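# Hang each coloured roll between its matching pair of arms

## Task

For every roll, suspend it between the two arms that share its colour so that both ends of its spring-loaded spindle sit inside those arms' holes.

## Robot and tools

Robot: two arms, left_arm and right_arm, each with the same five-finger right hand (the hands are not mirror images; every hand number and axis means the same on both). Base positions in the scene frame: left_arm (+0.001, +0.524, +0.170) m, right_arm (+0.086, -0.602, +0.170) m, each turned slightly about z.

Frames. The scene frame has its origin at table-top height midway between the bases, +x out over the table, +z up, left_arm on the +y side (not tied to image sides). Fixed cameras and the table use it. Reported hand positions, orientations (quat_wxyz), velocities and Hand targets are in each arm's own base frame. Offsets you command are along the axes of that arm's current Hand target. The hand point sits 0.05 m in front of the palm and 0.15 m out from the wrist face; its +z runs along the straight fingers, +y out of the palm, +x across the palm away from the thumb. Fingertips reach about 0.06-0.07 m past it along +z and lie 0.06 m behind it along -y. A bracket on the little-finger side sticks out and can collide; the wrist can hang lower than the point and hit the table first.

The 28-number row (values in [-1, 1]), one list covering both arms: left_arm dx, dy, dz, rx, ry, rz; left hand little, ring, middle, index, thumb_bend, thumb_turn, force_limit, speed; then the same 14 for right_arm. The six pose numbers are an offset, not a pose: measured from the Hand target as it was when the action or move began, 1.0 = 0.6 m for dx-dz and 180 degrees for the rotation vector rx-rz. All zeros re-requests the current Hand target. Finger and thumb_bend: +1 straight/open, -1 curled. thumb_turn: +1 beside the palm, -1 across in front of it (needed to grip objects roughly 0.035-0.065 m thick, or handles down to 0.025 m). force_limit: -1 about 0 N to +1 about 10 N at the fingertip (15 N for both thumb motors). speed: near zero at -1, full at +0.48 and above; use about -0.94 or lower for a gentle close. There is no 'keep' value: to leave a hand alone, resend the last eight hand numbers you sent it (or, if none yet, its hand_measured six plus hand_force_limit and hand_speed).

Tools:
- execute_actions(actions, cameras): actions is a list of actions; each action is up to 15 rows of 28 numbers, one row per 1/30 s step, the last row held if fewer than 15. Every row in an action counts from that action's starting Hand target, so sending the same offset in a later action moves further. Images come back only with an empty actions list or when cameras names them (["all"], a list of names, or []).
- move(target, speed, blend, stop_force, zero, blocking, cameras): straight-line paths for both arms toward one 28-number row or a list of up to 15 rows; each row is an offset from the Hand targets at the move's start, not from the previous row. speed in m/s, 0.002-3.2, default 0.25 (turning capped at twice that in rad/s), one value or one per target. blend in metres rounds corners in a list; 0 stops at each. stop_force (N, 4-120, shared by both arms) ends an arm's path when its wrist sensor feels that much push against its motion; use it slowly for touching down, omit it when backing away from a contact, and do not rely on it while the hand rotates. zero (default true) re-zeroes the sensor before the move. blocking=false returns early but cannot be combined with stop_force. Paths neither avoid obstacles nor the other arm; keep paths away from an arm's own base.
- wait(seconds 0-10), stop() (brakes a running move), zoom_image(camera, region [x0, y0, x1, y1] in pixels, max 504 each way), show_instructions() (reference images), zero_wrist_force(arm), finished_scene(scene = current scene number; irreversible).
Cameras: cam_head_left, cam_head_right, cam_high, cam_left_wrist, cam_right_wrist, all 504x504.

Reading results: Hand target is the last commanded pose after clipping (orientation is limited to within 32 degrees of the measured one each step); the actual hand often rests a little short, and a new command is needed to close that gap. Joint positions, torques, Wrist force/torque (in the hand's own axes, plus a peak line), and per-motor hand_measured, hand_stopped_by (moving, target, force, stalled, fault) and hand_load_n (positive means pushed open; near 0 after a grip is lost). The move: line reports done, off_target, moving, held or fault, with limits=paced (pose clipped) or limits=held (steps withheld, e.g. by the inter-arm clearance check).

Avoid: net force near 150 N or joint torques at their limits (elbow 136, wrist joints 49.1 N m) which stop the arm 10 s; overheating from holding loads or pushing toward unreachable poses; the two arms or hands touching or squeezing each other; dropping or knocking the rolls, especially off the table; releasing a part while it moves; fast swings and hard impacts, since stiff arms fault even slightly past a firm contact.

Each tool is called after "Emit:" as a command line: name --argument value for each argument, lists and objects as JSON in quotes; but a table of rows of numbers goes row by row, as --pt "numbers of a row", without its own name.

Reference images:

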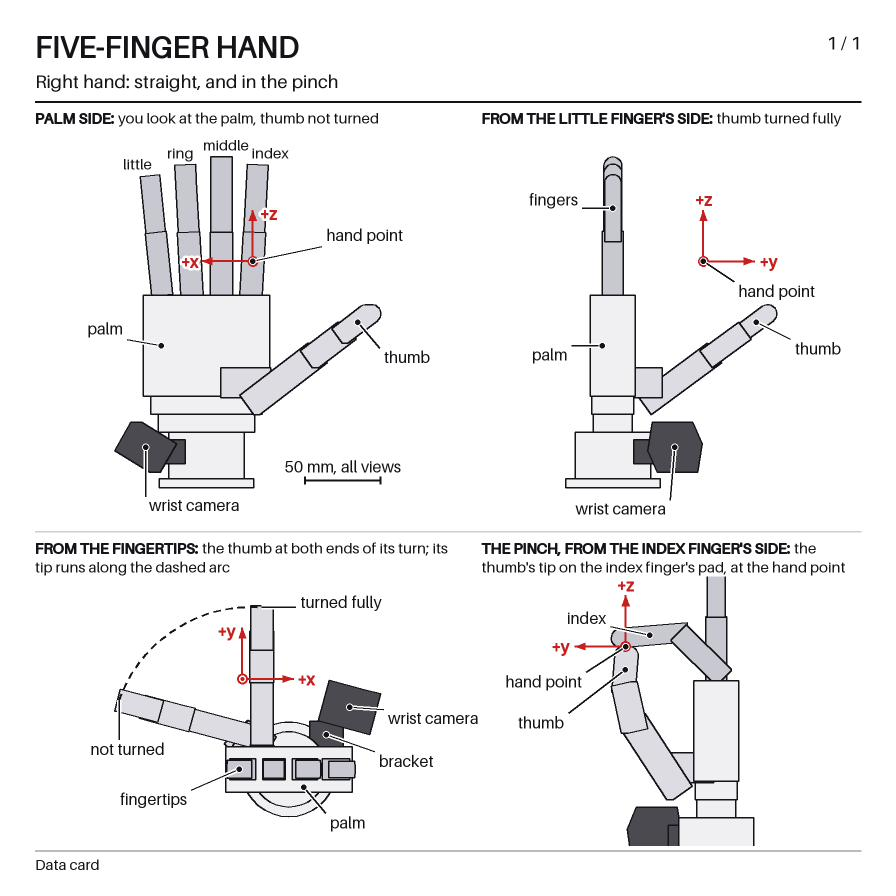

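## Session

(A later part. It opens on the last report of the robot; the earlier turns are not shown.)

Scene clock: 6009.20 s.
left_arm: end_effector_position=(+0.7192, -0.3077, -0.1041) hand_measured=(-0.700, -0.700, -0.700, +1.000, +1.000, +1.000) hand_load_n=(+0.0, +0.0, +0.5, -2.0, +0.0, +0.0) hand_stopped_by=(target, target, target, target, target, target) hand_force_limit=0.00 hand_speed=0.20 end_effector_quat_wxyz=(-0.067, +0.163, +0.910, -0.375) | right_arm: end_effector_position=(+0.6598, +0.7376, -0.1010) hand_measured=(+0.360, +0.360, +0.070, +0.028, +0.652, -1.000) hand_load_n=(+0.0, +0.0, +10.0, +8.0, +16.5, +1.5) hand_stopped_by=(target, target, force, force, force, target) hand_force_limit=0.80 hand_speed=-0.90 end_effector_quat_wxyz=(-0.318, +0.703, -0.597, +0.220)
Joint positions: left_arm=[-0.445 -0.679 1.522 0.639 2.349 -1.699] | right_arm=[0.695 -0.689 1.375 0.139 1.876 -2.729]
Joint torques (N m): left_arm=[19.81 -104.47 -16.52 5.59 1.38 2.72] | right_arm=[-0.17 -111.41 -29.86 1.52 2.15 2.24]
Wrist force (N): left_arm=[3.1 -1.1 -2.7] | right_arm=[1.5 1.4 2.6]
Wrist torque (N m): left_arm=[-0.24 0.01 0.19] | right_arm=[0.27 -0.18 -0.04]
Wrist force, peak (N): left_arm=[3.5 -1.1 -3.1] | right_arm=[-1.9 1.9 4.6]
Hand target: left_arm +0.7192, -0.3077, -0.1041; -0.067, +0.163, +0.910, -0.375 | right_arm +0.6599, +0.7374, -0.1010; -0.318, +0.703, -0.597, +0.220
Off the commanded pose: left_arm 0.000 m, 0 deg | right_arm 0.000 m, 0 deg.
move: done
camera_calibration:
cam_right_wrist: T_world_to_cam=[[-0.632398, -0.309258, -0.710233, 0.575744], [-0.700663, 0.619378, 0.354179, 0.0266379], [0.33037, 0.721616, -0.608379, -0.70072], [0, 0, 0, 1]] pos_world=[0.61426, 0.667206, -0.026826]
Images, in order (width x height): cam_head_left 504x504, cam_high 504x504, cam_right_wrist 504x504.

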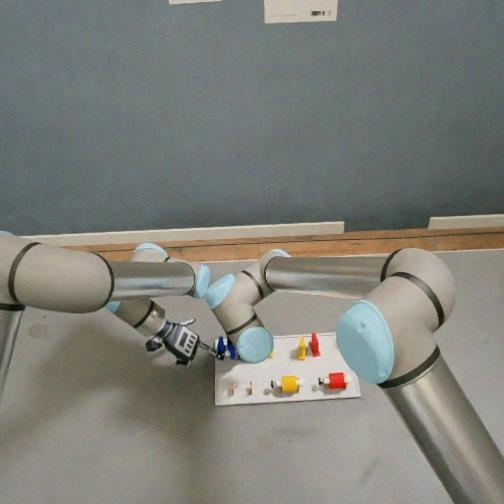

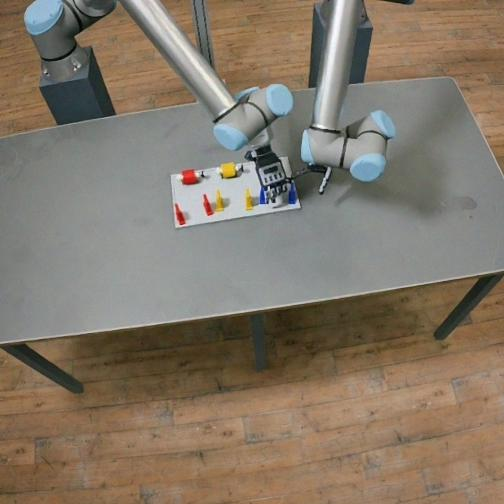

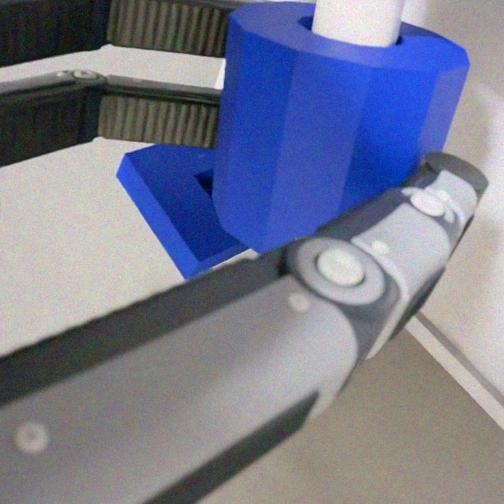

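Emit:
move --pt "0 0 0 0 0 0 -0.7 -0.7 -0.7 1 1 1 0 0.2 -0.00831 0.0006 -0.0001 0 0 0 0.36 0.36 -0.3 -0.3 0 -1 0.8 -0.9" --speed 0.015

Emit:
move --pt "-0.01228 -0.01358 0.01446 0 0 0 -0.7 -0.7 -0.7 1 1 1 0 0.2 0 0 0 0 0 0 0.36 0.36 -0.3 -0.3 0 -1 0.8 -0.9" --speed 0.012 --stop_force 12 --zero false --cameras '["cam_high", "cam_head_left"]'

Emit:
zoom_image --camera "cam_high" --region '[265, 160, 305, 200]'

Emit:
zoom_image --camera "cam_head_left" --region '[208, 340, 238, 370]'

Scene clock: 6021.00 s.
left_arm: end_effector_position=(+0.7192, -0.3077, -0.1041) hand_measured=(-0.700, -0.700, -0.700, +1.000, +1.000, +1.000) hand_load_n=(+0.0, +0.0, +0.0, -1.5, +0.0, +0.0) hand_stopped_by=(target, target, target, target, target, target) hand_force_limit=0.00 hand_speed=0.20 end_effector_quat_wxyz=(-0.067, +0.163, +0.910, -0.375) | right_arm: end_effector_position=(+0.6586, +0.7423, -0.1009) hand_measured=(+0.360, +0.360, +0.070, +0.028, +0.652, -1.000) hand_load_n=(+0.0, +0.0, +10.0, +8.5, +16.5, +2.0) hand_stopped_by=(target, target, force, force, force, target) hand_force_limit=0.80 hand_speed=-0.90 end_effector_quat_wxyz=(-0.318, +0.703, -0.597, +0.220)
Joint positions: left_arm=[-0.445 -0.679 1.522 0.639 2.349 -1.699] | right_arm=[0.7 -0.685 1.367 0.145 1.879 -2.725]
Joint torques (N m): left_arm=[20.42 -103.35 -15.93 5.14 1.4 2.55] | right_arm=[7.99 -108.85 -35.13 1.99 2.73 2.67]
Wrist force (N): left_arm=[3.7 -0.8 -3.3] | right_arm=[1.5 1.8 2.6]
Wrist torque (N m): left_arm=[-0.10 -0.09 0.24] | right_arm=[0.29 -0.17 -0.05]
Wrist force, peak (N): left_arm=[3.7 -1.1 -3.6] | right_arm=[2.2 1.8 2.2]
Hand target: left_arm +0.7192, -0.3077, -0.1041; -0.067, +0.163, +0.910, -0.375 | right_arm +0.6586, +0.7422, -0.1009; -0.318, +0.703, -0.597, +0.220
Off the commanded pose: left_arm 0.000 m, 0 deg | right_arm 0.000 m, 0 deg.
move: done

Scene clock: 6023.20 s.
left_arm: end_effector_position=(+0.7217, -0.3200, -0.1045) hand_measured=(-0.700, -0.700, -0.700, +1.000, +1.000, +1.000) hand_load_n=(+0.0, +0.0, +0.0, -4.5, +0.0, -0.5) hand_stopped_by=(target, target, target, target, target, target) hand_force_limit=0.00 hand_speed=0.20 end_effector_quat_wxyz=(-0.067, +0.163, +0.910, -0.375) | right_arm: end_effector_position=(+0.6586, +0.7422, -0.1009) hand_measured=(+0.360, +0.360, +0.070, +0.028, +0.652, -1.000) hand_load_n=(+0.0, +0.0, +10.0, +8.5, +16.5, +1.0) hand_stopped_by=(target, target, force, force, force, target) hand_force_limit=0.80 hand_speed=-0.90 end_effector_quat_wxyz=(-0.318, +0.703, -0.597, +0.220)
Joint positions: left_arm=[-0.459 -0.674 1.509 0.634 2.348 -1.717] | right_arm=[0.7 -0.685 1.367 0.145 1.879 -2.725]
Joint torques (N m): left_arm=[16.11 -101.83 -17.94 4.09 2.21 2.52] | right_arm=[-19.95 -120.17 -32.15 -0.38 -0.25 -2.85]
Wrist force (N): left_arm=[6.7 1.2 -10.6] | right_arm=[0.8 4.2 4.9]
Wrist torque (N m): left_arm=[0.13 0.23 0.41] | right_arm=[0.32 -0.27 -0.01]
Wrist force, peak (N): left_arm=[8.8 2.1 -12.8] | right_arm=[1.3 4.9 5.9]
Hand target: left_arm +0.7217, -0.3200, -0.1044; -0.067, +0.163, +0.910, -0.375 (not the last commanded pose) | right_arm +0.6586, +0.7422, -0.1009; -0.318, +0.703, -0.597, +0.220
Off the commanded pose: left_arm 0.001 m, 0 deg | right_arm 0.000 m, 0 deg.
move: contact (left_arm)
Images, in order (width x height): cam_head_left 504x504, cam_high 504x504.

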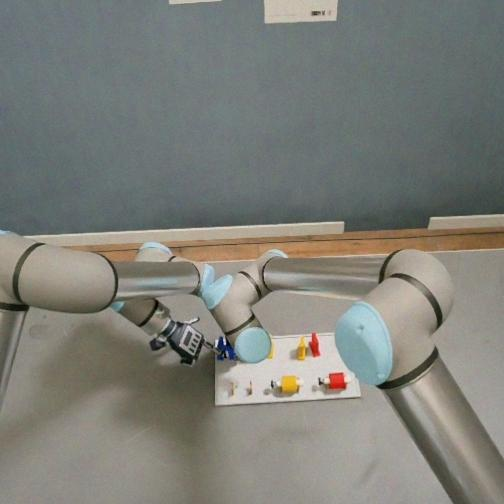

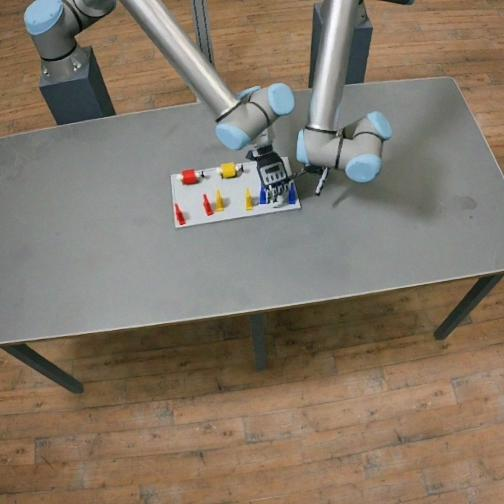

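Scaled by 12.600 from the camera's 504x504 image, which has a finer 720x720 frame.

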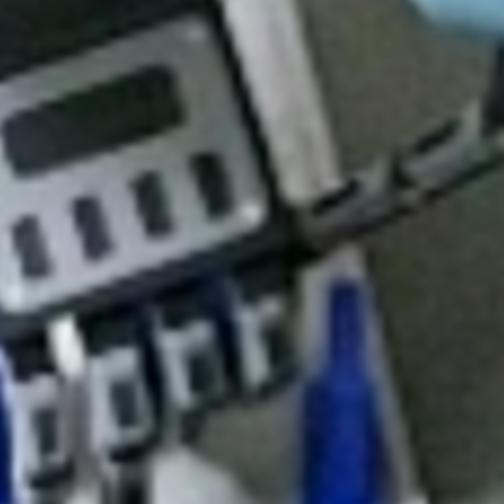

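Scaled by 16.800 from the camera's 504x504 image, which has a finer 720x720 frame.

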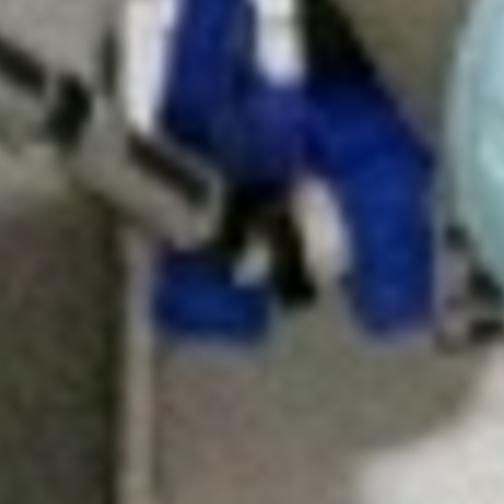

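Emit:
move --pt "-0.00915 -0.00913 -0.01205 0 0 0 -0.7 -0.7 -0.7 1 1 1 0 0.2 0.00267 -0.0113 -0.00453 0.00097 -0.01358 0.03346 0.36 0.36 -0.3 -0.3 0 -1 0.8 -0.9" --speed 0.02 --cameras '["cam_high", "cam_head_left"]'

Emit:
zoom_image --camera "cam_high" --region '[265, 160, 305, 200]'

Emit:
zoom_image --camera "cam_head_left" --region '[208, 340, 238, 370]'

Scene clock: 6058.60 s.
left_arm: end_effector_position=(+0.7273, -0.3208, -0.0954) hand_measured=(-0.700, -0.700, -0.700, +1.000, +1.000, +1.000) hand_load_n=(+0.0, +0.0, +0.0, -5.0, +0.0, -0.5) hand_stopped_by=(target, target, target, target, target, target) hand_force_limit=0.00 hand_speed=0.20 end_effector_quat_wxyz=(-0.067, +0.163, +0.910, -0.375) | right_arm: end_effector_position=(+0.6618, +0.7407, -0.0943) hand_measured=(+0.360, +0.360, +0.070, +0.028, +0.652, -1.000) hand_load_n=(+0.0, +0.0, +10.5, +9.5, +15.5, +3.5) hand_stopped_by=(target, target, force, force, force, target) hand_force_limit=0.80 hand_speed=-0.90 end_effector_quat_wxyz=(-0.343, +0.675, -0.626, +0.189)
Joint positions: left_arm=[-0.456 -0.679 1.496 0.654 2.348 -1.714] | right_arm=[0.68 -0.707 1.405 0.101 1.828 -2.642]
Joint torques (N m): left_arm=[13.17 -100.89 -32.36 2.77 3.34 2.54] | right_arm=[-9.85 -110.37 -32.62 2.56 1.26 -0.76]
Wrist force (N): left_arm=[9.7 1.3 -13.0] | right_arm=[-0.3 3.6 5.8]
Wrist torque (N m): left_arm=[0.20 0.23 0.52] | right_arm=[0.52 -0.26 0.11]
Wrist force, peak (N): left_arm=[9.7 2.1 -13.1] | right_arm=[-2.2 3.0 6.4]
Hand target: left_arm +0.7272, -0.3208, -0.0955; -0.067, +0.163, +0.910, -0.375 | right_arm +0.6618, +0.7408, -0.0943; -0.343, +0.675, -0.626, +0.189
Off the commanded pose: left_arm 0.000 m, 0 deg | right_arm 0.000 m, 0 deg.
move: done
Images, in order (width x height): cam_head_left 504x504, cam_high 504x504.

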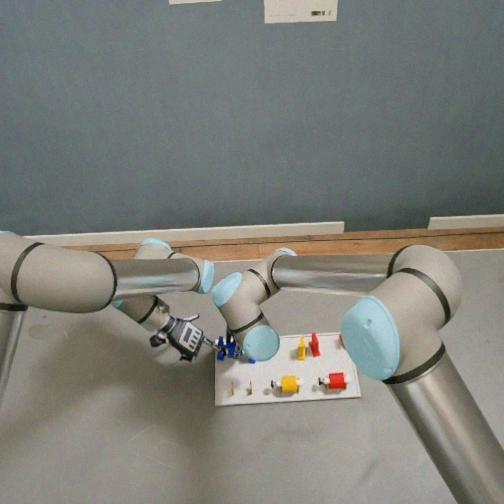

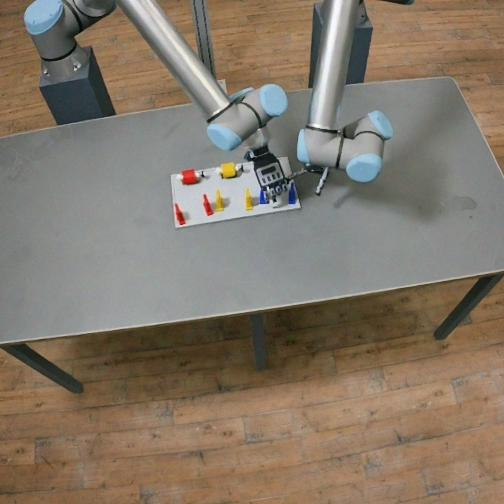

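Scaled by 12.600 from the camera's 504x504 image, which has a finer 720x720 frame.

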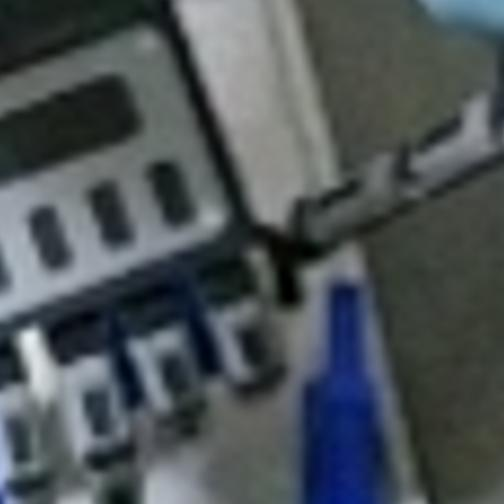

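Scaled by 16.800 from the camera's 504x504 image, which has a finer 720x720 frame.

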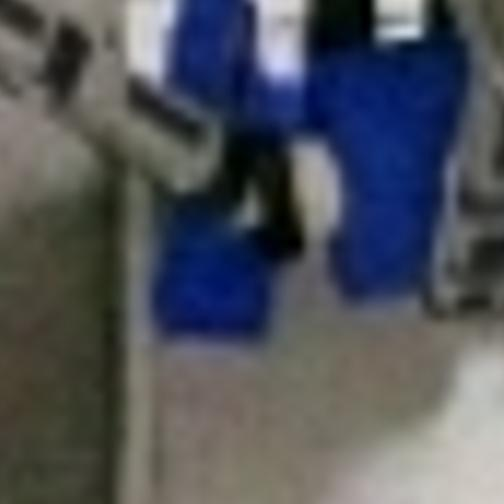

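Emit:
move --pt "-0.00811 -0.00172 -0.00488 0 0 0 -0.7 -0.7 -0.7 1 1 1 0 0.2 0.00145 -0.00783 0.0024 0.00386 0.00775 0.02327 0.36 0.36 -0.3 -0.3 0 -1 0.8 -0.9" --speed 0.02 --cameras '["cam_high", "cam_head_left"]'

Emit:
zoom_image --camera "cam_high" --region '[270, 165, 305, 200]'

Emit:
zoom_image --camera "cam_head_left" --region '[208, 340, 238, 370]'

Scene clock: 6074.47 s.
left_arm: end_effector_position=(+0.7323, -0.3212, -0.0926) hand_measured=(-0.700, -0.700, -0.700, +1.000, +1.000, +1.000) hand_load_n=(+0.0, +0.0, +0.0, -8.0, +0.0, +0.0) hand_stopped_by=(target, target, target, target, target, target) hand_force_limit=0.00 hand_speed=0.20 end_effector_quat_wxyz=(-0.067, +0.163, +0.910, -0.375) | right_arm: end_effector_position=(+0.6663, +0.7401, -0.0921) hand_measured=(+0.360, +0.360, +0.070, +0.028, +0.652, -1.000) hand_load_n=(+0.0, +0.0, +11.0, +9.5, +15.5, +3.0) hand_stopped_by=(target, target, force, force, force, target) hand_force_limit=0.80 hand_speed=-0.90 end_effector_quat_wxyz=(-0.346, +0.647, -0.653, +0.188)
Joint positions: left_arm=[-0.454 -0.676 1.483 0.666 2.348 -1.711] | right_arm=[0.682 -0.705 1.403 0.105 1.857 -2.567]
Joint torques (N m): left_arm=[10.12 -74.64 -30.27 2.4 3.72 2.53] | right_arm=[18.12 -100.57 -42.96 4.3 1.45 -2.88]
Wrist force (N): left_arm=[9.3 3.0 -16.6] | right_arm=[-1.9 3.6 6.3]
Wrist torque (N m): left_arm=[0.32 0.28 0.48] | right_arm=[0.44 -0.28 0.07]
Wrist force, peak (N): left_arm=[9.7 3.1 -17.1] | right_arm=[-2.1 3.8 6.8]
Hand target: left_arm +0.7323, -0.3212, -0.0927; -0.067, +0.163, +0.910, -0.375 | right_arm +0.6663, +0.7401, -0.0921; -0.346, +0.647, -0.653, +0.188
Off the commanded pose: left_arm 0.000 m, 0 deg | right_arm 0.000 m, 0 deg.
move: done
Images, in order (width x height): cam_head_left 504x504, cam_high 504x504.

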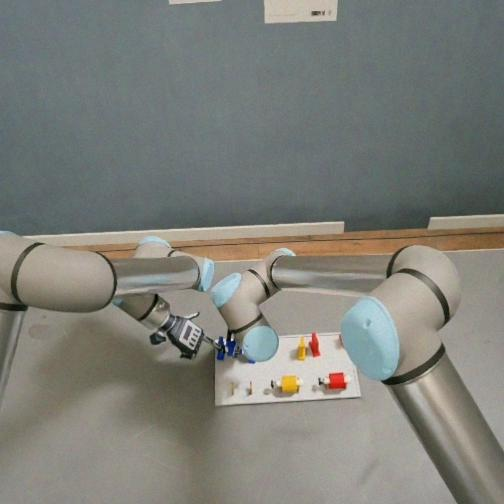

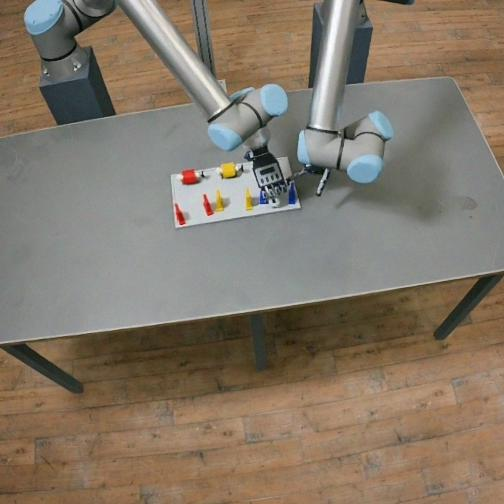

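Scaled by 14.400 from the camera's 504x504 image, which has a finer 720x720 frame.

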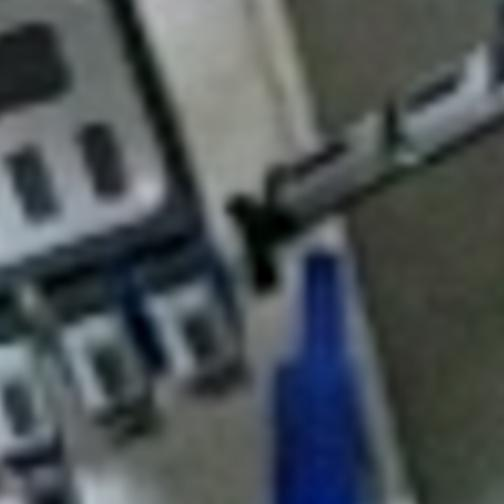

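Scaled by 16.800 from the camera's 504x504 image, which has a finer 720x720 frame.

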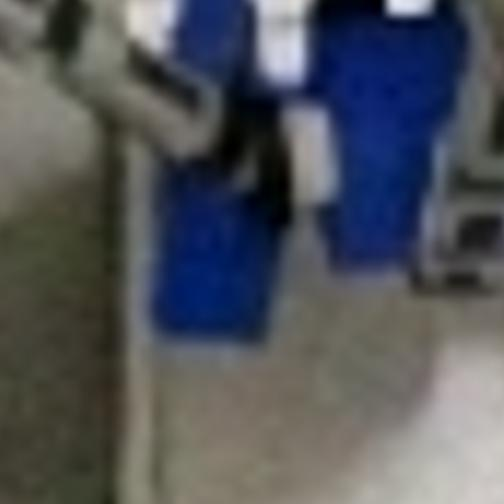

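Emit:
move --pt "-0.00885 0.00153 -0.00268 0 0 0 -0.7 -0.7 -0.7 1 1 1 0 0.2 0.00098 -0.00555 0.0046 0.00462 0.01428 0.01645 0.36 0.36 -0.3 -0.3 0 -1 0.8 -0.9" --speed 0.02 --cameras '["cam_high", "cam_head_left"]'

Emit:
zoom_image --camera "cam_high" --region '[270, 165, 305, 200]'

Emit:
zoom_image --camera "cam_head_left" --region '[208, 340, 238, 370]'

Scene clock: 6087.53 s.
left_arm: end_effector_position=(+0.7379, -0.3214, -0.0922) hand_measured=(-0.700, -0.700, -0.700, +1.000, +1.000, +1.000) hand_load_n=(+0.0, +0.0, +0.0, -9.0, +0.0, +0.0) hand_stopped_by=(target, target, target, target, target, target) hand_force_limit=0.00 hand_speed=0.20 end_effector_quat_wxyz=(-0.067, +0.163, +0.910, -0.375) | right_arm: end_effector_position=(+0.6706, +0.7398, -0.0919) hand_measured=(+0.360, +0.360, +0.070, +0.028, +0.652, -1.000) hand_load_n=(+0.0, +0.0, +8.5, +7.0, +17.5, +2.5) hand_stopped_by=(target, target, force, force, force, target) hand_force_limit=0.80 hand_speed=-0.90 end_effector_quat_wxyz=(-0.340, +0.623, -0.676, +0.199)
Joint positions: left_arm=[-0.451 -0.669 1.469 0.677 2.348 -1.706] | right_arm=[0.691 -0.694 1.384 0.129 1.908 -2.503]
Joint torques (N m): left_arm=[9.09 -78.79 -31.84 1.5 3.95 2.11] | right_arm=[10.43 -109.2 -39.36 0.56 0.3 -2.45]
Wrist force (N): left_arm=[11.5 4.2 -18.5] | right_arm=[1.6 4.7 1.7]
Wrist torque (N m): left_arm=[0.41 0.38 0.60] | right_arm=[0.26 -0.24 0.06]
Wrist force, peak (N): left_arm=[11.8 4.2 -18.9] | right_arm=[-3.5 4.1 6.9]
Hand target: left_arm +0.7379, -0.3214, -0.0922; -0.067, +0.163, +0.910, -0.375 | right_arm +0.6706, +0.7398, -0.0919; -0.340, +0.623, -0.676, +0.199
Off the commanded pose: left_arm 0.000 m, 0 deg | right_arm 0.000 m, 0 deg.
move: done
Images, in order (width x height): cam_head_left 504x504, cam_high 504x504.

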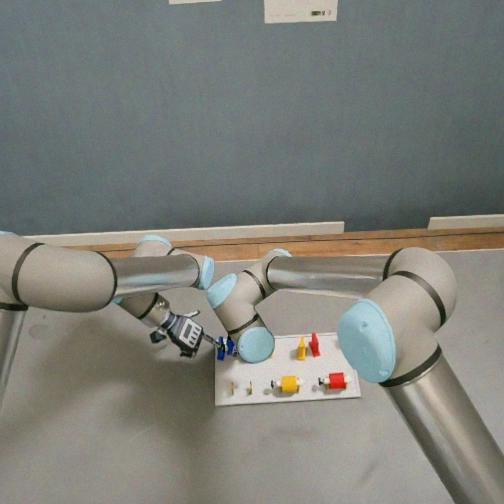

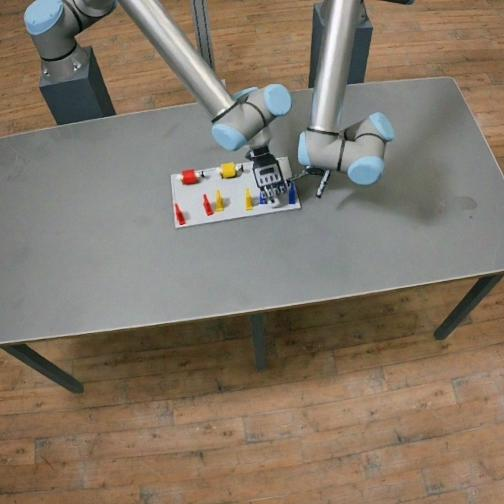

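Scaled by 14.400 from the camera's 504x504 image, which has a finer 720x720 frame.

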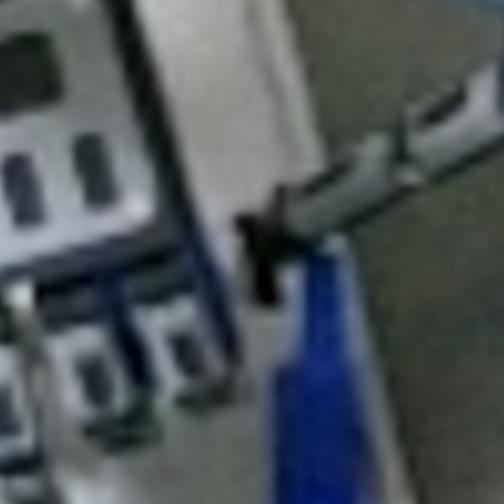

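Scaled by 16.800 from the camera's 504x504 image, which has a finer 720x720 frame.

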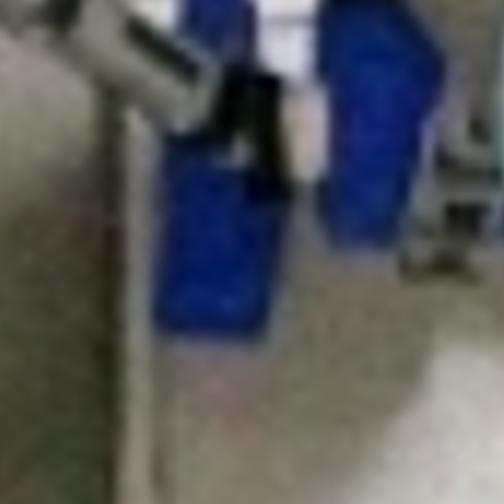

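Emit:
move --pt "-0.00907 0.0019 -0.00188 0 0 0 -0.7 -0.7 -0.7 1 1 1 0 0.2 0.0009 -0.00518 0.00495 0.00473 0.01544 0.01524 0.36 0.36 -0.3 -0.3 0 -1 0.8 -0.9" --speed 0.02 --cameras '["cam_high", "cam_head_left"]'

Emit:
zoom_image --camera "cam_high" --region '[270, 165, 305, 200]'

Emit:
zoom_image --camera "cam_head_left" --region '[208, 340, 238, 370]'

Scene clock: 6100.53 s.
left_arm: end_effector_position=(+0.7436, -0.3218, -0.0922) hand_measured=(-0.700, -0.700, -0.700, +1.000, +1.000, +1.000) hand_load_n=(+0.5, +0.0, +0.0, -7.5, +0.0, -0.5) hand_stopped_by=(target, target, target, target, target, target) hand_force_limit=0.00 hand_speed=0.20 end_effector_quat_wxyz=(-0.067, +0.163, +0.910, -0.375) | right_arm: end_effector_position=(+0.6749, +0.7393, -0.0919) hand_measured=(+0.360, +0.360, +0.070, +0.028, +0.654, -1.000) hand_load_n=(+0.0, +0.0, +8.5, +3.5, +19.5, -2.0) hand_stopped_by=(target, target, force, force, force, target) hand_force_limit=0.80 hand_speed=-0.90 end_effector_quat_wxyz=(+0.333, -0.599, +0.697, -0.211)
Joint positions: left_arm=[-0.448 -0.662 1.454 0.687 2.349 -1.703] | right_arm=[0.701 -0.681 1.359 0.162 1.962 -2.441]
Joint torques (N m): left_arm=[11.37 -80.96 -31.35 1.91 3.52 2.33] | right_arm=[8.93 -112.86 -39.43 -0.59 0.67 -2.17]
Wrist force (N): left_arm=[11.5 2.9 -14.9] | right_arm=[2.7 6.5 -2.2]
Wrist torque (N m): left_arm=[0.26 0.50 0.58] | right_arm=[0.25 -0.26 -0.08]
Wrist force, peak (N): left_arm=[12.6 4.0 -19.3] | right_arm=[0.2 7.5 -3.8]
Hand target: left_arm +0.7435, -0.3218, -0.0922; -0.067, +0.163, +0.910, -0.375 | right_arm +0.6749, +0.7393, -0.0919; +0.333, -0.599, +0.697, -0.211
Off the commanded pose: left_arm 0.000 m, 0 deg | right_arm 0.000 m, 0 deg.
move: done
Images, in order (width x height): cam_head_left 504x504, cam_high 504x504.

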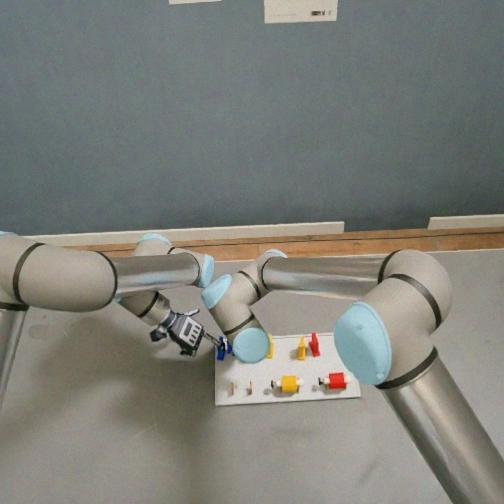

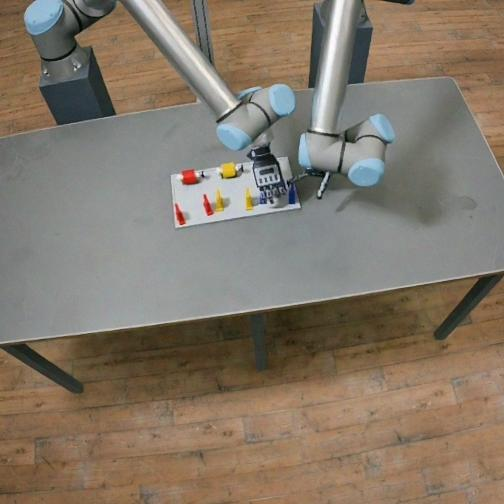

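Scaled by 14.400 from the camera's 504x504 image, which has a finer 720x720 frame.

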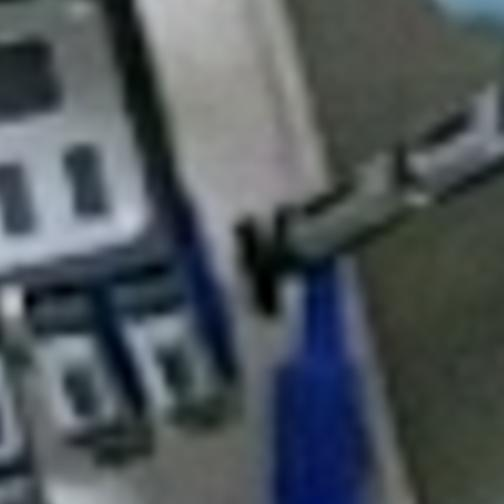

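Scaled by 16.800 from the camera's 504x504 image, which has a finer 720x720 frame.

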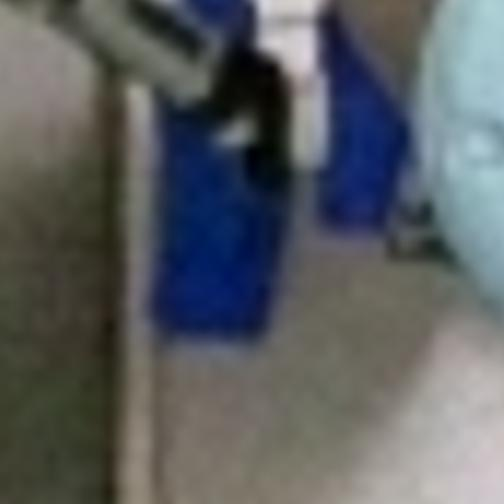

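Emit:
wait --seconds 0.1 --cameras '["cam_right_wrist", "cam_left_wrist", "cam_head_right"]'

Emit:
zoom_image --camera "cam_right_wrist" --region '[200, 0, 504, 260]'

Emit:
zoom_image --camera "cam_head_right" --region '[210, 330, 260, 380]'

Emit:
zoom_image --camera "cam_left_wrist" --region '[0, 0, 200, 200]'

Scene clock: 6143.13 s.
left_arm: end_effector_position=(+0.7435, -0.3218, -0.0922) hand_measured=(-0.700, -0.700, -0.700, +1.000, +1.000, +1.000) hand_load_n=(+0.0, +0.0, +0.0, -8.0, +0.0, +0.0) hand_stopped_by=(target, target, target, target, target, target) hand_force_limit=0.00 hand_speed=0.20 end_effector_quat_wxyz=(-0.067, +0.163, +0.910, -0.375) | right_arm: end_effector_position=(+0.6749, +0.7393, -0.0919) hand_measured=(+0.360, +0.360, +0.070, +0.028, +0.654, -1.000) hand_load_n=(+0.0, +0.0, +8.5, +3.5, +19.0, -1.5) hand_stopped_by=(target, target, force, force, force, target) hand_force_limit=0.80 hand_speed=-0.90 end_effector_quat_wxyz=(+0.333, -0.599, +0.697, -0.211)
Joint positions: left_arm=[-0.448 -0.662 1.454 0.687 2.349 -1.703] | right_arm=[0.701 -0.681 1.36 0.162 1.962 -2.441]
Joint torques (N m): left_arm=[0.3 -94.67 -22.25 -1.51 1.2 -1.94] | right_arm=[-24.39 -123.05 -29.43 -0.15 -0.61 -3.02]
Wrist force (N): left_arm=[11.8 2.8 -14.9] | right_arm=[1.9 6.0 -2.4]
Wrist torque (N m): left_arm=[0.24 0.44 0.59] | right_arm=[0.25 -0.23 -0.02]
Wrist force, peak (N): left_arm=[12.1 2.8 -14.9] | right_arm=[2.5 6.6 -2.8]
Hand target: left_arm +0.7435, -0.3218, -0.0922; -0.067, +0.163, +0.910, -0.375 | right_arm +0.6749, +0.7393, -0.0919; +0.333, -0.599, +0.697, -0.211
Off the commanded pose: left_arm 0.000 m, 0 deg | right_arm 0.000 m, 0 deg.
wait: 0.10 s; at rest from the start
camera_calibration:
cam_left_wrist: T_world_to_cam=[[-0.00529185, 0.720149, -0.6938, 0.169065], [0.93673, 0.246415, 0.248629, -0.601467], [0.350012, -0.648587, -0.675889, -0.414276], [0, 0, 0, 1]] pos_world=[0.709309, -0.242236, -0.0131654]
cam_right_wrist: T_world_to_cam=[[-0.685918, -0.0373666, -0.726719, 0.425835], [-0.525405, 0.716382, 0.459072, -0.147402], [0.503454, 0.696707, -0.511012, -0.790841], [0, 0, 0, 1]] pos_world=[0.612794, 0.672493, -0.0269989]
Images, in order (width x height): cam_head_right 504x504, cam_left_wrist 504x504, cam_right_wrist 504x504.

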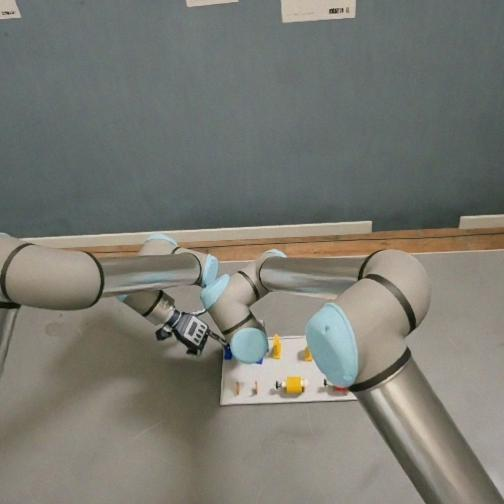

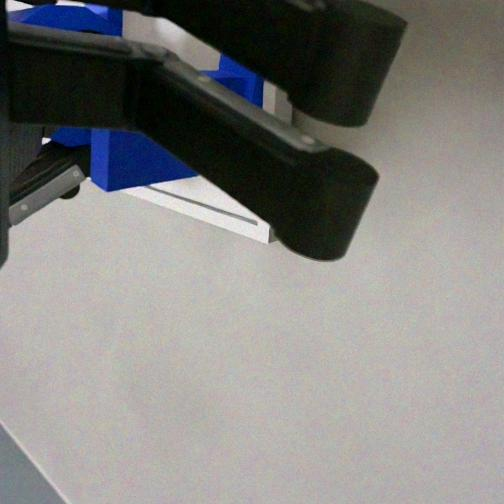

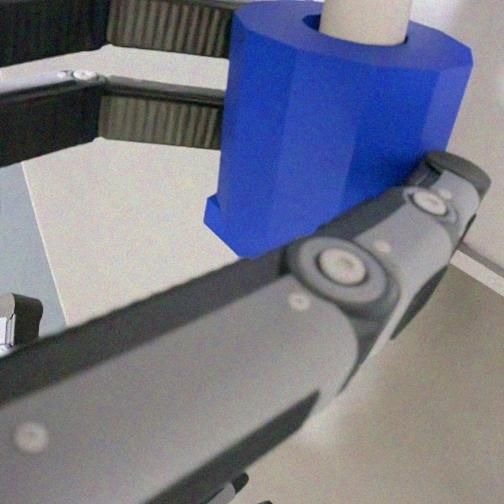

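Scaled by 1.658 from the camera's 504x504 image, which has a finer 720x720 frame.

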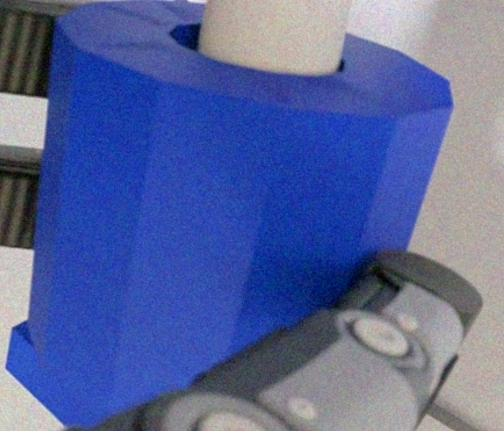

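Scaled by 10.080 from the camera's 504x504 image, which has a finer 720x720 frame.

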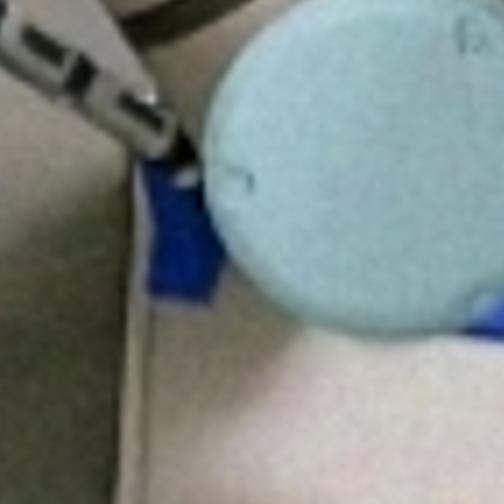

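Scaled by 2.520 from the camera's 504x504 image, which has a finer 720x720 frame.

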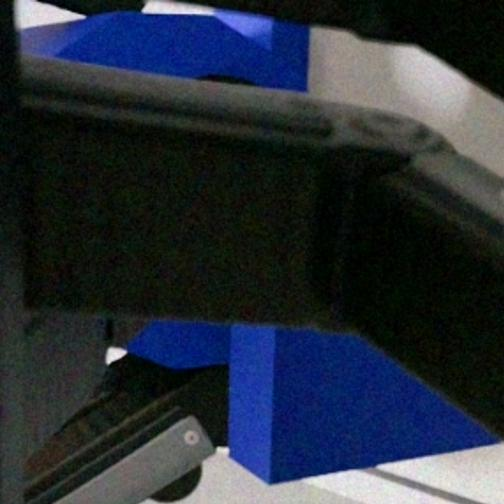

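Emit:
wait --seconds 0.1 --cameras '["cam_high", "cam_head_left", "cam_head_right"]'

Emit:
zoom_image --camera "cam_high" --region '[250, 170, 290, 210]'

Emit:
zoom_image --camera "cam_high" --region '[280, 172, 300, 192]'

Emit:
zoom_image --camera "cam_head_left" --region '[213, 335, 233, 355]'

Scene clock: 6169.77 s.
left_arm: end_effector_position=(+0.7435, -0.3218, -0.0922) hand_measured=(-0.700, -0.700, -0.700, +1.000, +1.000, +1.000) hand_load_n=(+0.0, +0.5, +0.0, -7.5, +0.0, +0.0) hand_stopped_by=(target, target, target, target, target, target) hand_force_limit=0.00 hand_speed=0.20 end_effector_quat_wxyz=(-0.067, +0.163, +0.910, -0.375) | right_arm: end_effector_position=(+0.6749, +0.7393, -0.0919) hand_measured=(+0.360, +0.360, +0.070, +0.028, +0.654, -1.000) hand_load_n=(+0.0, +0.0, +8.5, +3.5, +19.0, -1.5) hand_stopped_by=(target, target, force, force, force, target) hand_force_limit=0.80 hand_speed=-0.90 end_effector_quat_wxyz=(+0.333, -0.599, +0.697, -0.211)
Joint positions: left_arm=[-0.448 -0.662 1.454 0.687 2.349 -1.703] | right_arm=[0.701 -0.681 1.36 0.162 1.962 -2.441]
Joint torques (N m): left_arm=[-10.55 -94.85 -23.16 -1.2 1.77 -1.88] | right_arm=[-23.33 -122.15 -31.07 0.4 0.22 -2.68]
Wrist force (N): left_arm=[11.7 2.5 -14.4] | right_arm=[2.5 5.7 -2.5]
Wrist torque (N m): left_arm=[0.16 0.44 0.58] | right_arm=[0.22 -0.31 0.01]
Wrist force, peak (N): left_arm=[12.3 2.8 -14.9] | right_arm=[2.1 6.6 -2.5]
Hand target: left_arm +0.7435, -0.3218, -0.0922; -0.067, +0.163, +0.910, -0.375 | right_arm +0.6749, +0.7393, -0.0919; +0.333, -0.599, +0.697, -0.211
Off the commanded pose: left_arm 0.000 m, 0 deg | right_arm 0.000 m, 0 deg.
wait: 0.10 s; at rest from the start
Images, in order (width x height): cam_head_left 504x504, cam_head_right 504x504, cam_high 504x504.

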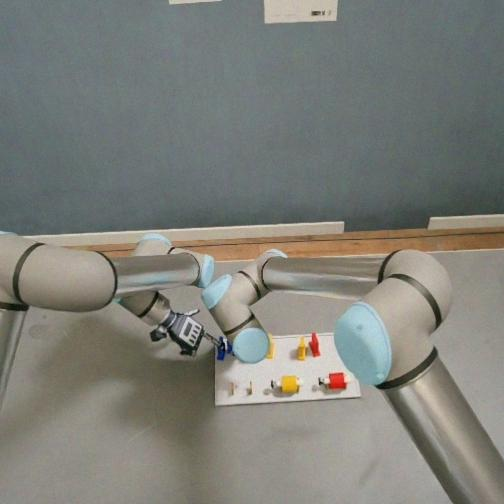

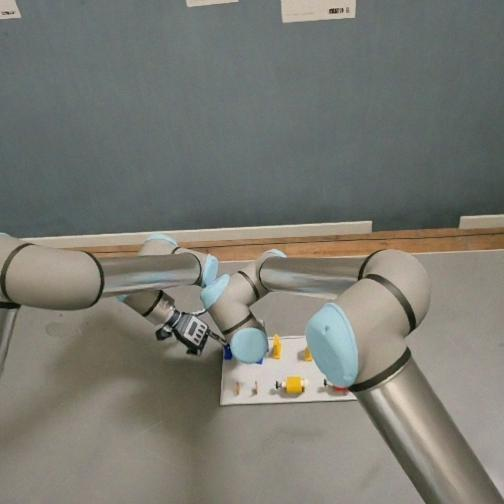

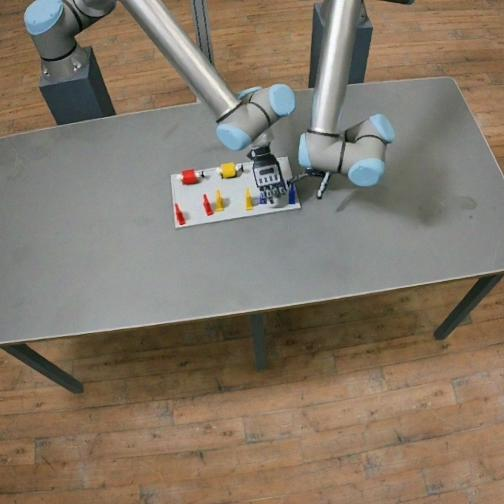

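Scaled by 12.600 from the camera's 504x504 image, which has a finer 720x720 frame.

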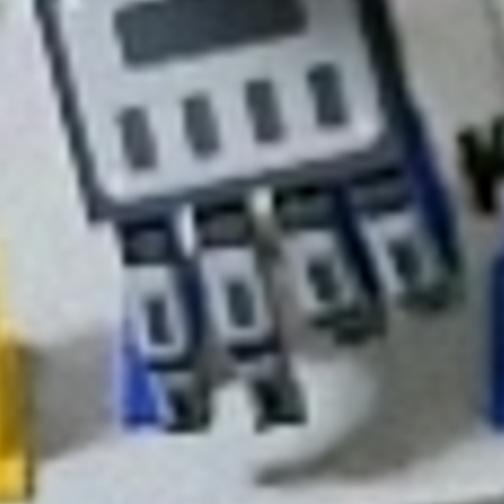

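Scaled by 25.200 from the camera's 504x504 image, which has a finer 720x720 frame.

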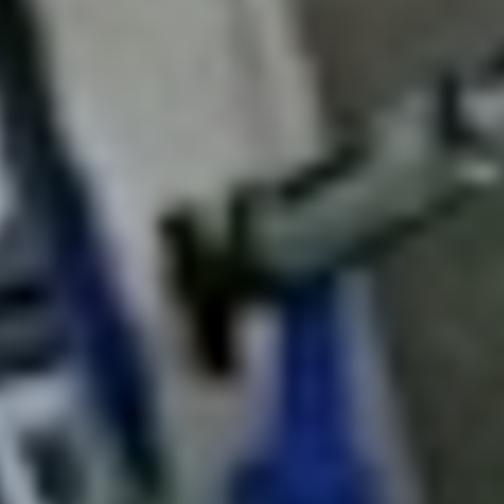

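Scaled by 25.200 from the camera's 504x504 image, which has a finer 720x720 frame.

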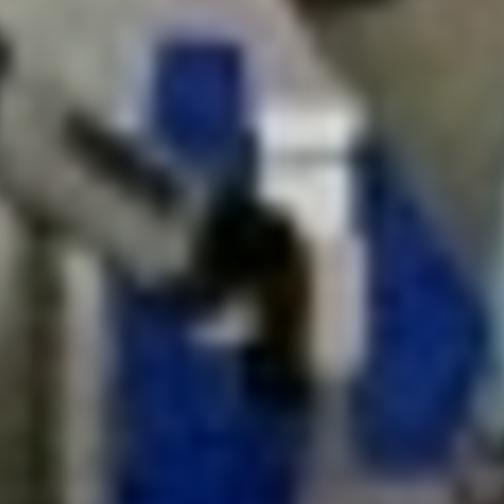

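Emit:
move --pt "0.00013 0.0007 -0.0007 0 0 0 -0.7 -0.7 -0.7 1 1 1 0 0.2 0 0 0 0 0 0 0.36 0.36 -0.3 -0.3 0 -1 0.8 -0.9" --speed 0.01 --cameras '["cam_high"]'

Emit:
zoom_image --camera "cam_high" --region '[280, 172, 300, 192]'

Scene clock: 6242.47 s.
left_arm: end_effector_position=(+0.7437, -0.3212, -0.0921) hand_measured=(-0.700, -0.700, -0.700, +1.000, +1.000, +1.000) hand_load_n=(+0.0, -0.5, +0.0, -5.5, +0.0, -0.5) hand_stopped_by=(target, target, target, target, target, target) hand_force_limit=0.00 hand_speed=0.20 end_effector_quat_wxyz=(-0.067, +0.163, +0.910, -0.375) | right_arm: end_effector_position=(+0.6749, +0.7393, -0.0919) hand_measured=(+0.360, +0.360, +0.070, +0.028, +0.654, -1.000) hand_load_n=(+0.0, +0.0, +8.5, +3.5, +19.0, -1.5) hand_stopped_by=(target, target, force, force, force, target) hand_force_limit=0.80 hand_speed=-0.90 end_effector_quat_wxyz=(+0.333, -0.599, +0.697, -0.211)
Joint positions: left_arm=[-0.447 -0.662 1.454 0.688 2.349 -1.701] | right_arm=[0.701 -0.681 1.36 0.162 1.962 -2.441]
Joint torques (N m): left_arm=[17.43 -77.41 -27.32 4.65 3.2 2.47] | right_arm=[-23.83 -122.56 -32.2 0.01 1.32 -2.55]
Wrist force (N): left_arm=[7.2 1.3 -7.5] | right_arm=[1.6 5.7 -2.2]
Wrist torque (N m): left_arm=[-0.09 0.26 0.34] | right_arm=[0.22 -0.30 -0.01]
Wrist force, peak (N): left_arm=[12.1 2.8 -15.1] | right_arm=[2.2 6.3 -2.7]
Hand target: left_arm +0.7437, -0.3212, -0.0922; -0.067, +0.163, +0.910, -0.375 | right_arm +0.6749, +0.7393, -0.0919; +0.333, -0.599, +0.697, -0.211
Off the commanded pose: left_arm 0.000 m, 0 deg | right_arm 0.000 m, 0 deg.
move: done
Images, in order (width x height): cam_high 504x504.

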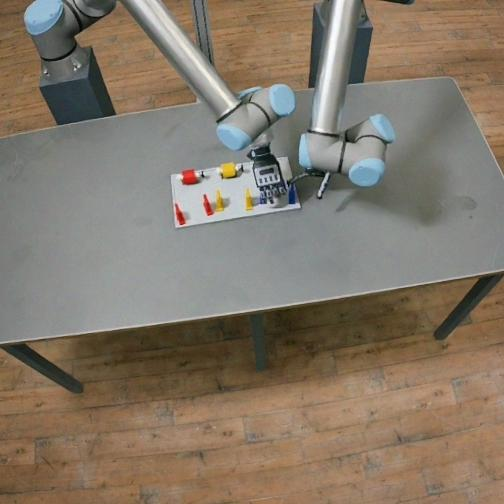

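Scaled by 25.200 from the camera's 504x504 image, which has a finer 720x720 frame.

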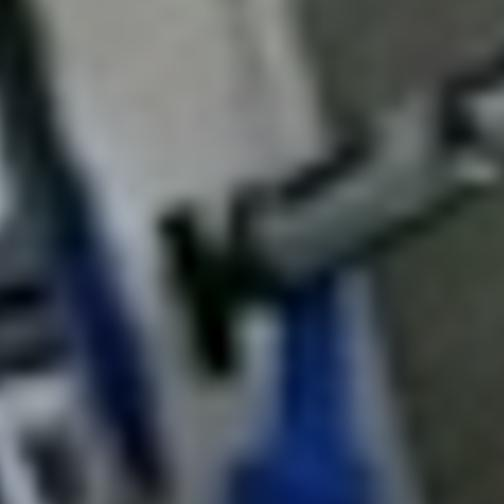

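Emit:
move --pt "0 0 0 0 0 0 -0.7 -0.7 -0.7 1 1 1 0 0.2 0.00077 -0.00502 0.00485 0.00296 0.00965 0.00953 0.36 0.36 -0.3 -0.3 0 -1 0.8 -0.9" --speed 0.015 --cameras '["cam_high", "cam_head_left"]'

Emit:
zoom_image --camera "cam_high" --region '[280, 172, 300, 192]'

Emit:
zoom_image --camera "cam_head_left" --region '[213, 335, 233, 355]'

Scene clock: 6253.00 s.
left_arm: end_effector_position=(+0.7437, -0.3212, -0.0922) hand_measured=(-0.700, -0.700, -0.700, +1.000, +1.000, +1.000) hand_load_n=(+0.0, +0.5, +0.0, -3.0, +0.0, +0.0) hand_stopped_by=(target, target, target, target, target, target) hand_force_limit=0.00 hand_speed=0.20 end_effector_quat_wxyz=(-0.067, +0.163, +0.910, -0.375) | right_arm: end_effector_position=(+0.6791, +0.7386, -0.0919) hand_measured=(+0.360, +0.360, +0.070, +0.028, +0.656, -1.000) hand_load_n=(+0.0, +0.0, +7.5, +0.0, +35.0, -14.0) hand_stopped_by=(target, target, force, force, force, target) hand_force_limit=0.80 hand_speed=-0.90 end_effector_quat_wxyz=(+0.329, -0.584, +0.710, -0.218)
Joint positions: left_arm=[-0.447 -0.662 1.454 0.688 2.349 -1.701] | right_arm=[0.705 -0.67 1.341 0.186 1.994 -2.402]
Joint torques (N m): left_arm=[14.49 -80.04 -20.2 3.97 2.57 -1.7] | right_arm=[4.38 -107.05 -48.02 -4.45 2.93 0.29]
Wrist force (N): left_arm=[0.9 0.5 -5.5] | right_arm=[7.0 10.8 -17.9]
Wrist torque (N m): left_arm=[-0.09 0.00 -0.01] | right_arm=[0.02 -0.34 -0.20]
Wrist force, peak (N): left_arm=[8.0 1.1 -7.2] | right_arm=[6.7 11.1 -17.9]
Hand target: left_arm +0.7437, -0.3212, -0.0922; -0.067, +0.163, +0.910, -0.375 | right_arm +0.6791, +0.7386, -0.0919; +0.329, -0.584, +0.710, -0.218
Off the commanded pose: left_arm 0.000 m, 0 deg | right_arm 0.000 m, 0 deg.
move: done
Images, in order (width x height): cam_head_left 504x504, cam_high 504x504.

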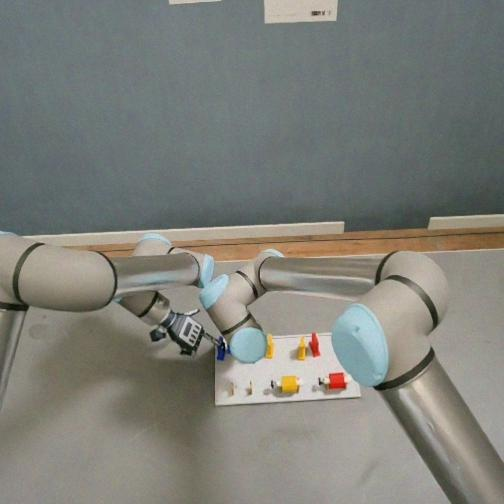

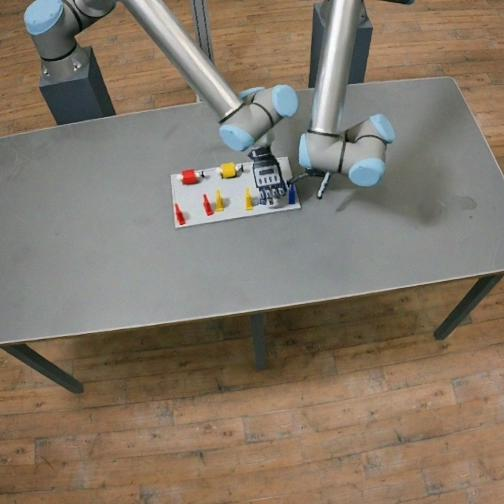

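Scaled by 25.200 from the camera's 504x504 image, which has a finer 720x720 frame.

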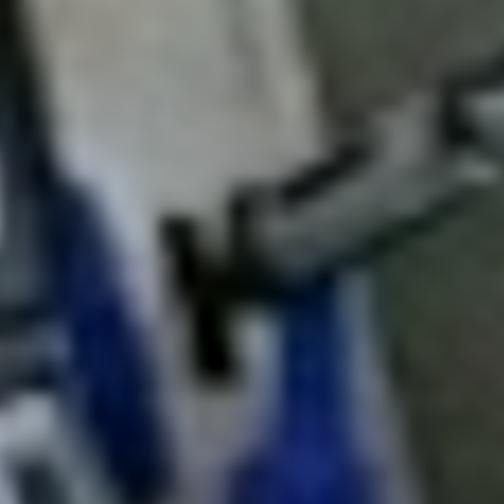

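Scaled by 25.200 from the camera's 504x504 image, which has a finer 720x720 frame.

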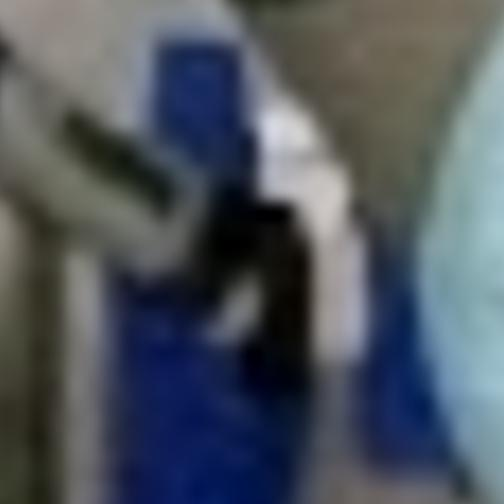

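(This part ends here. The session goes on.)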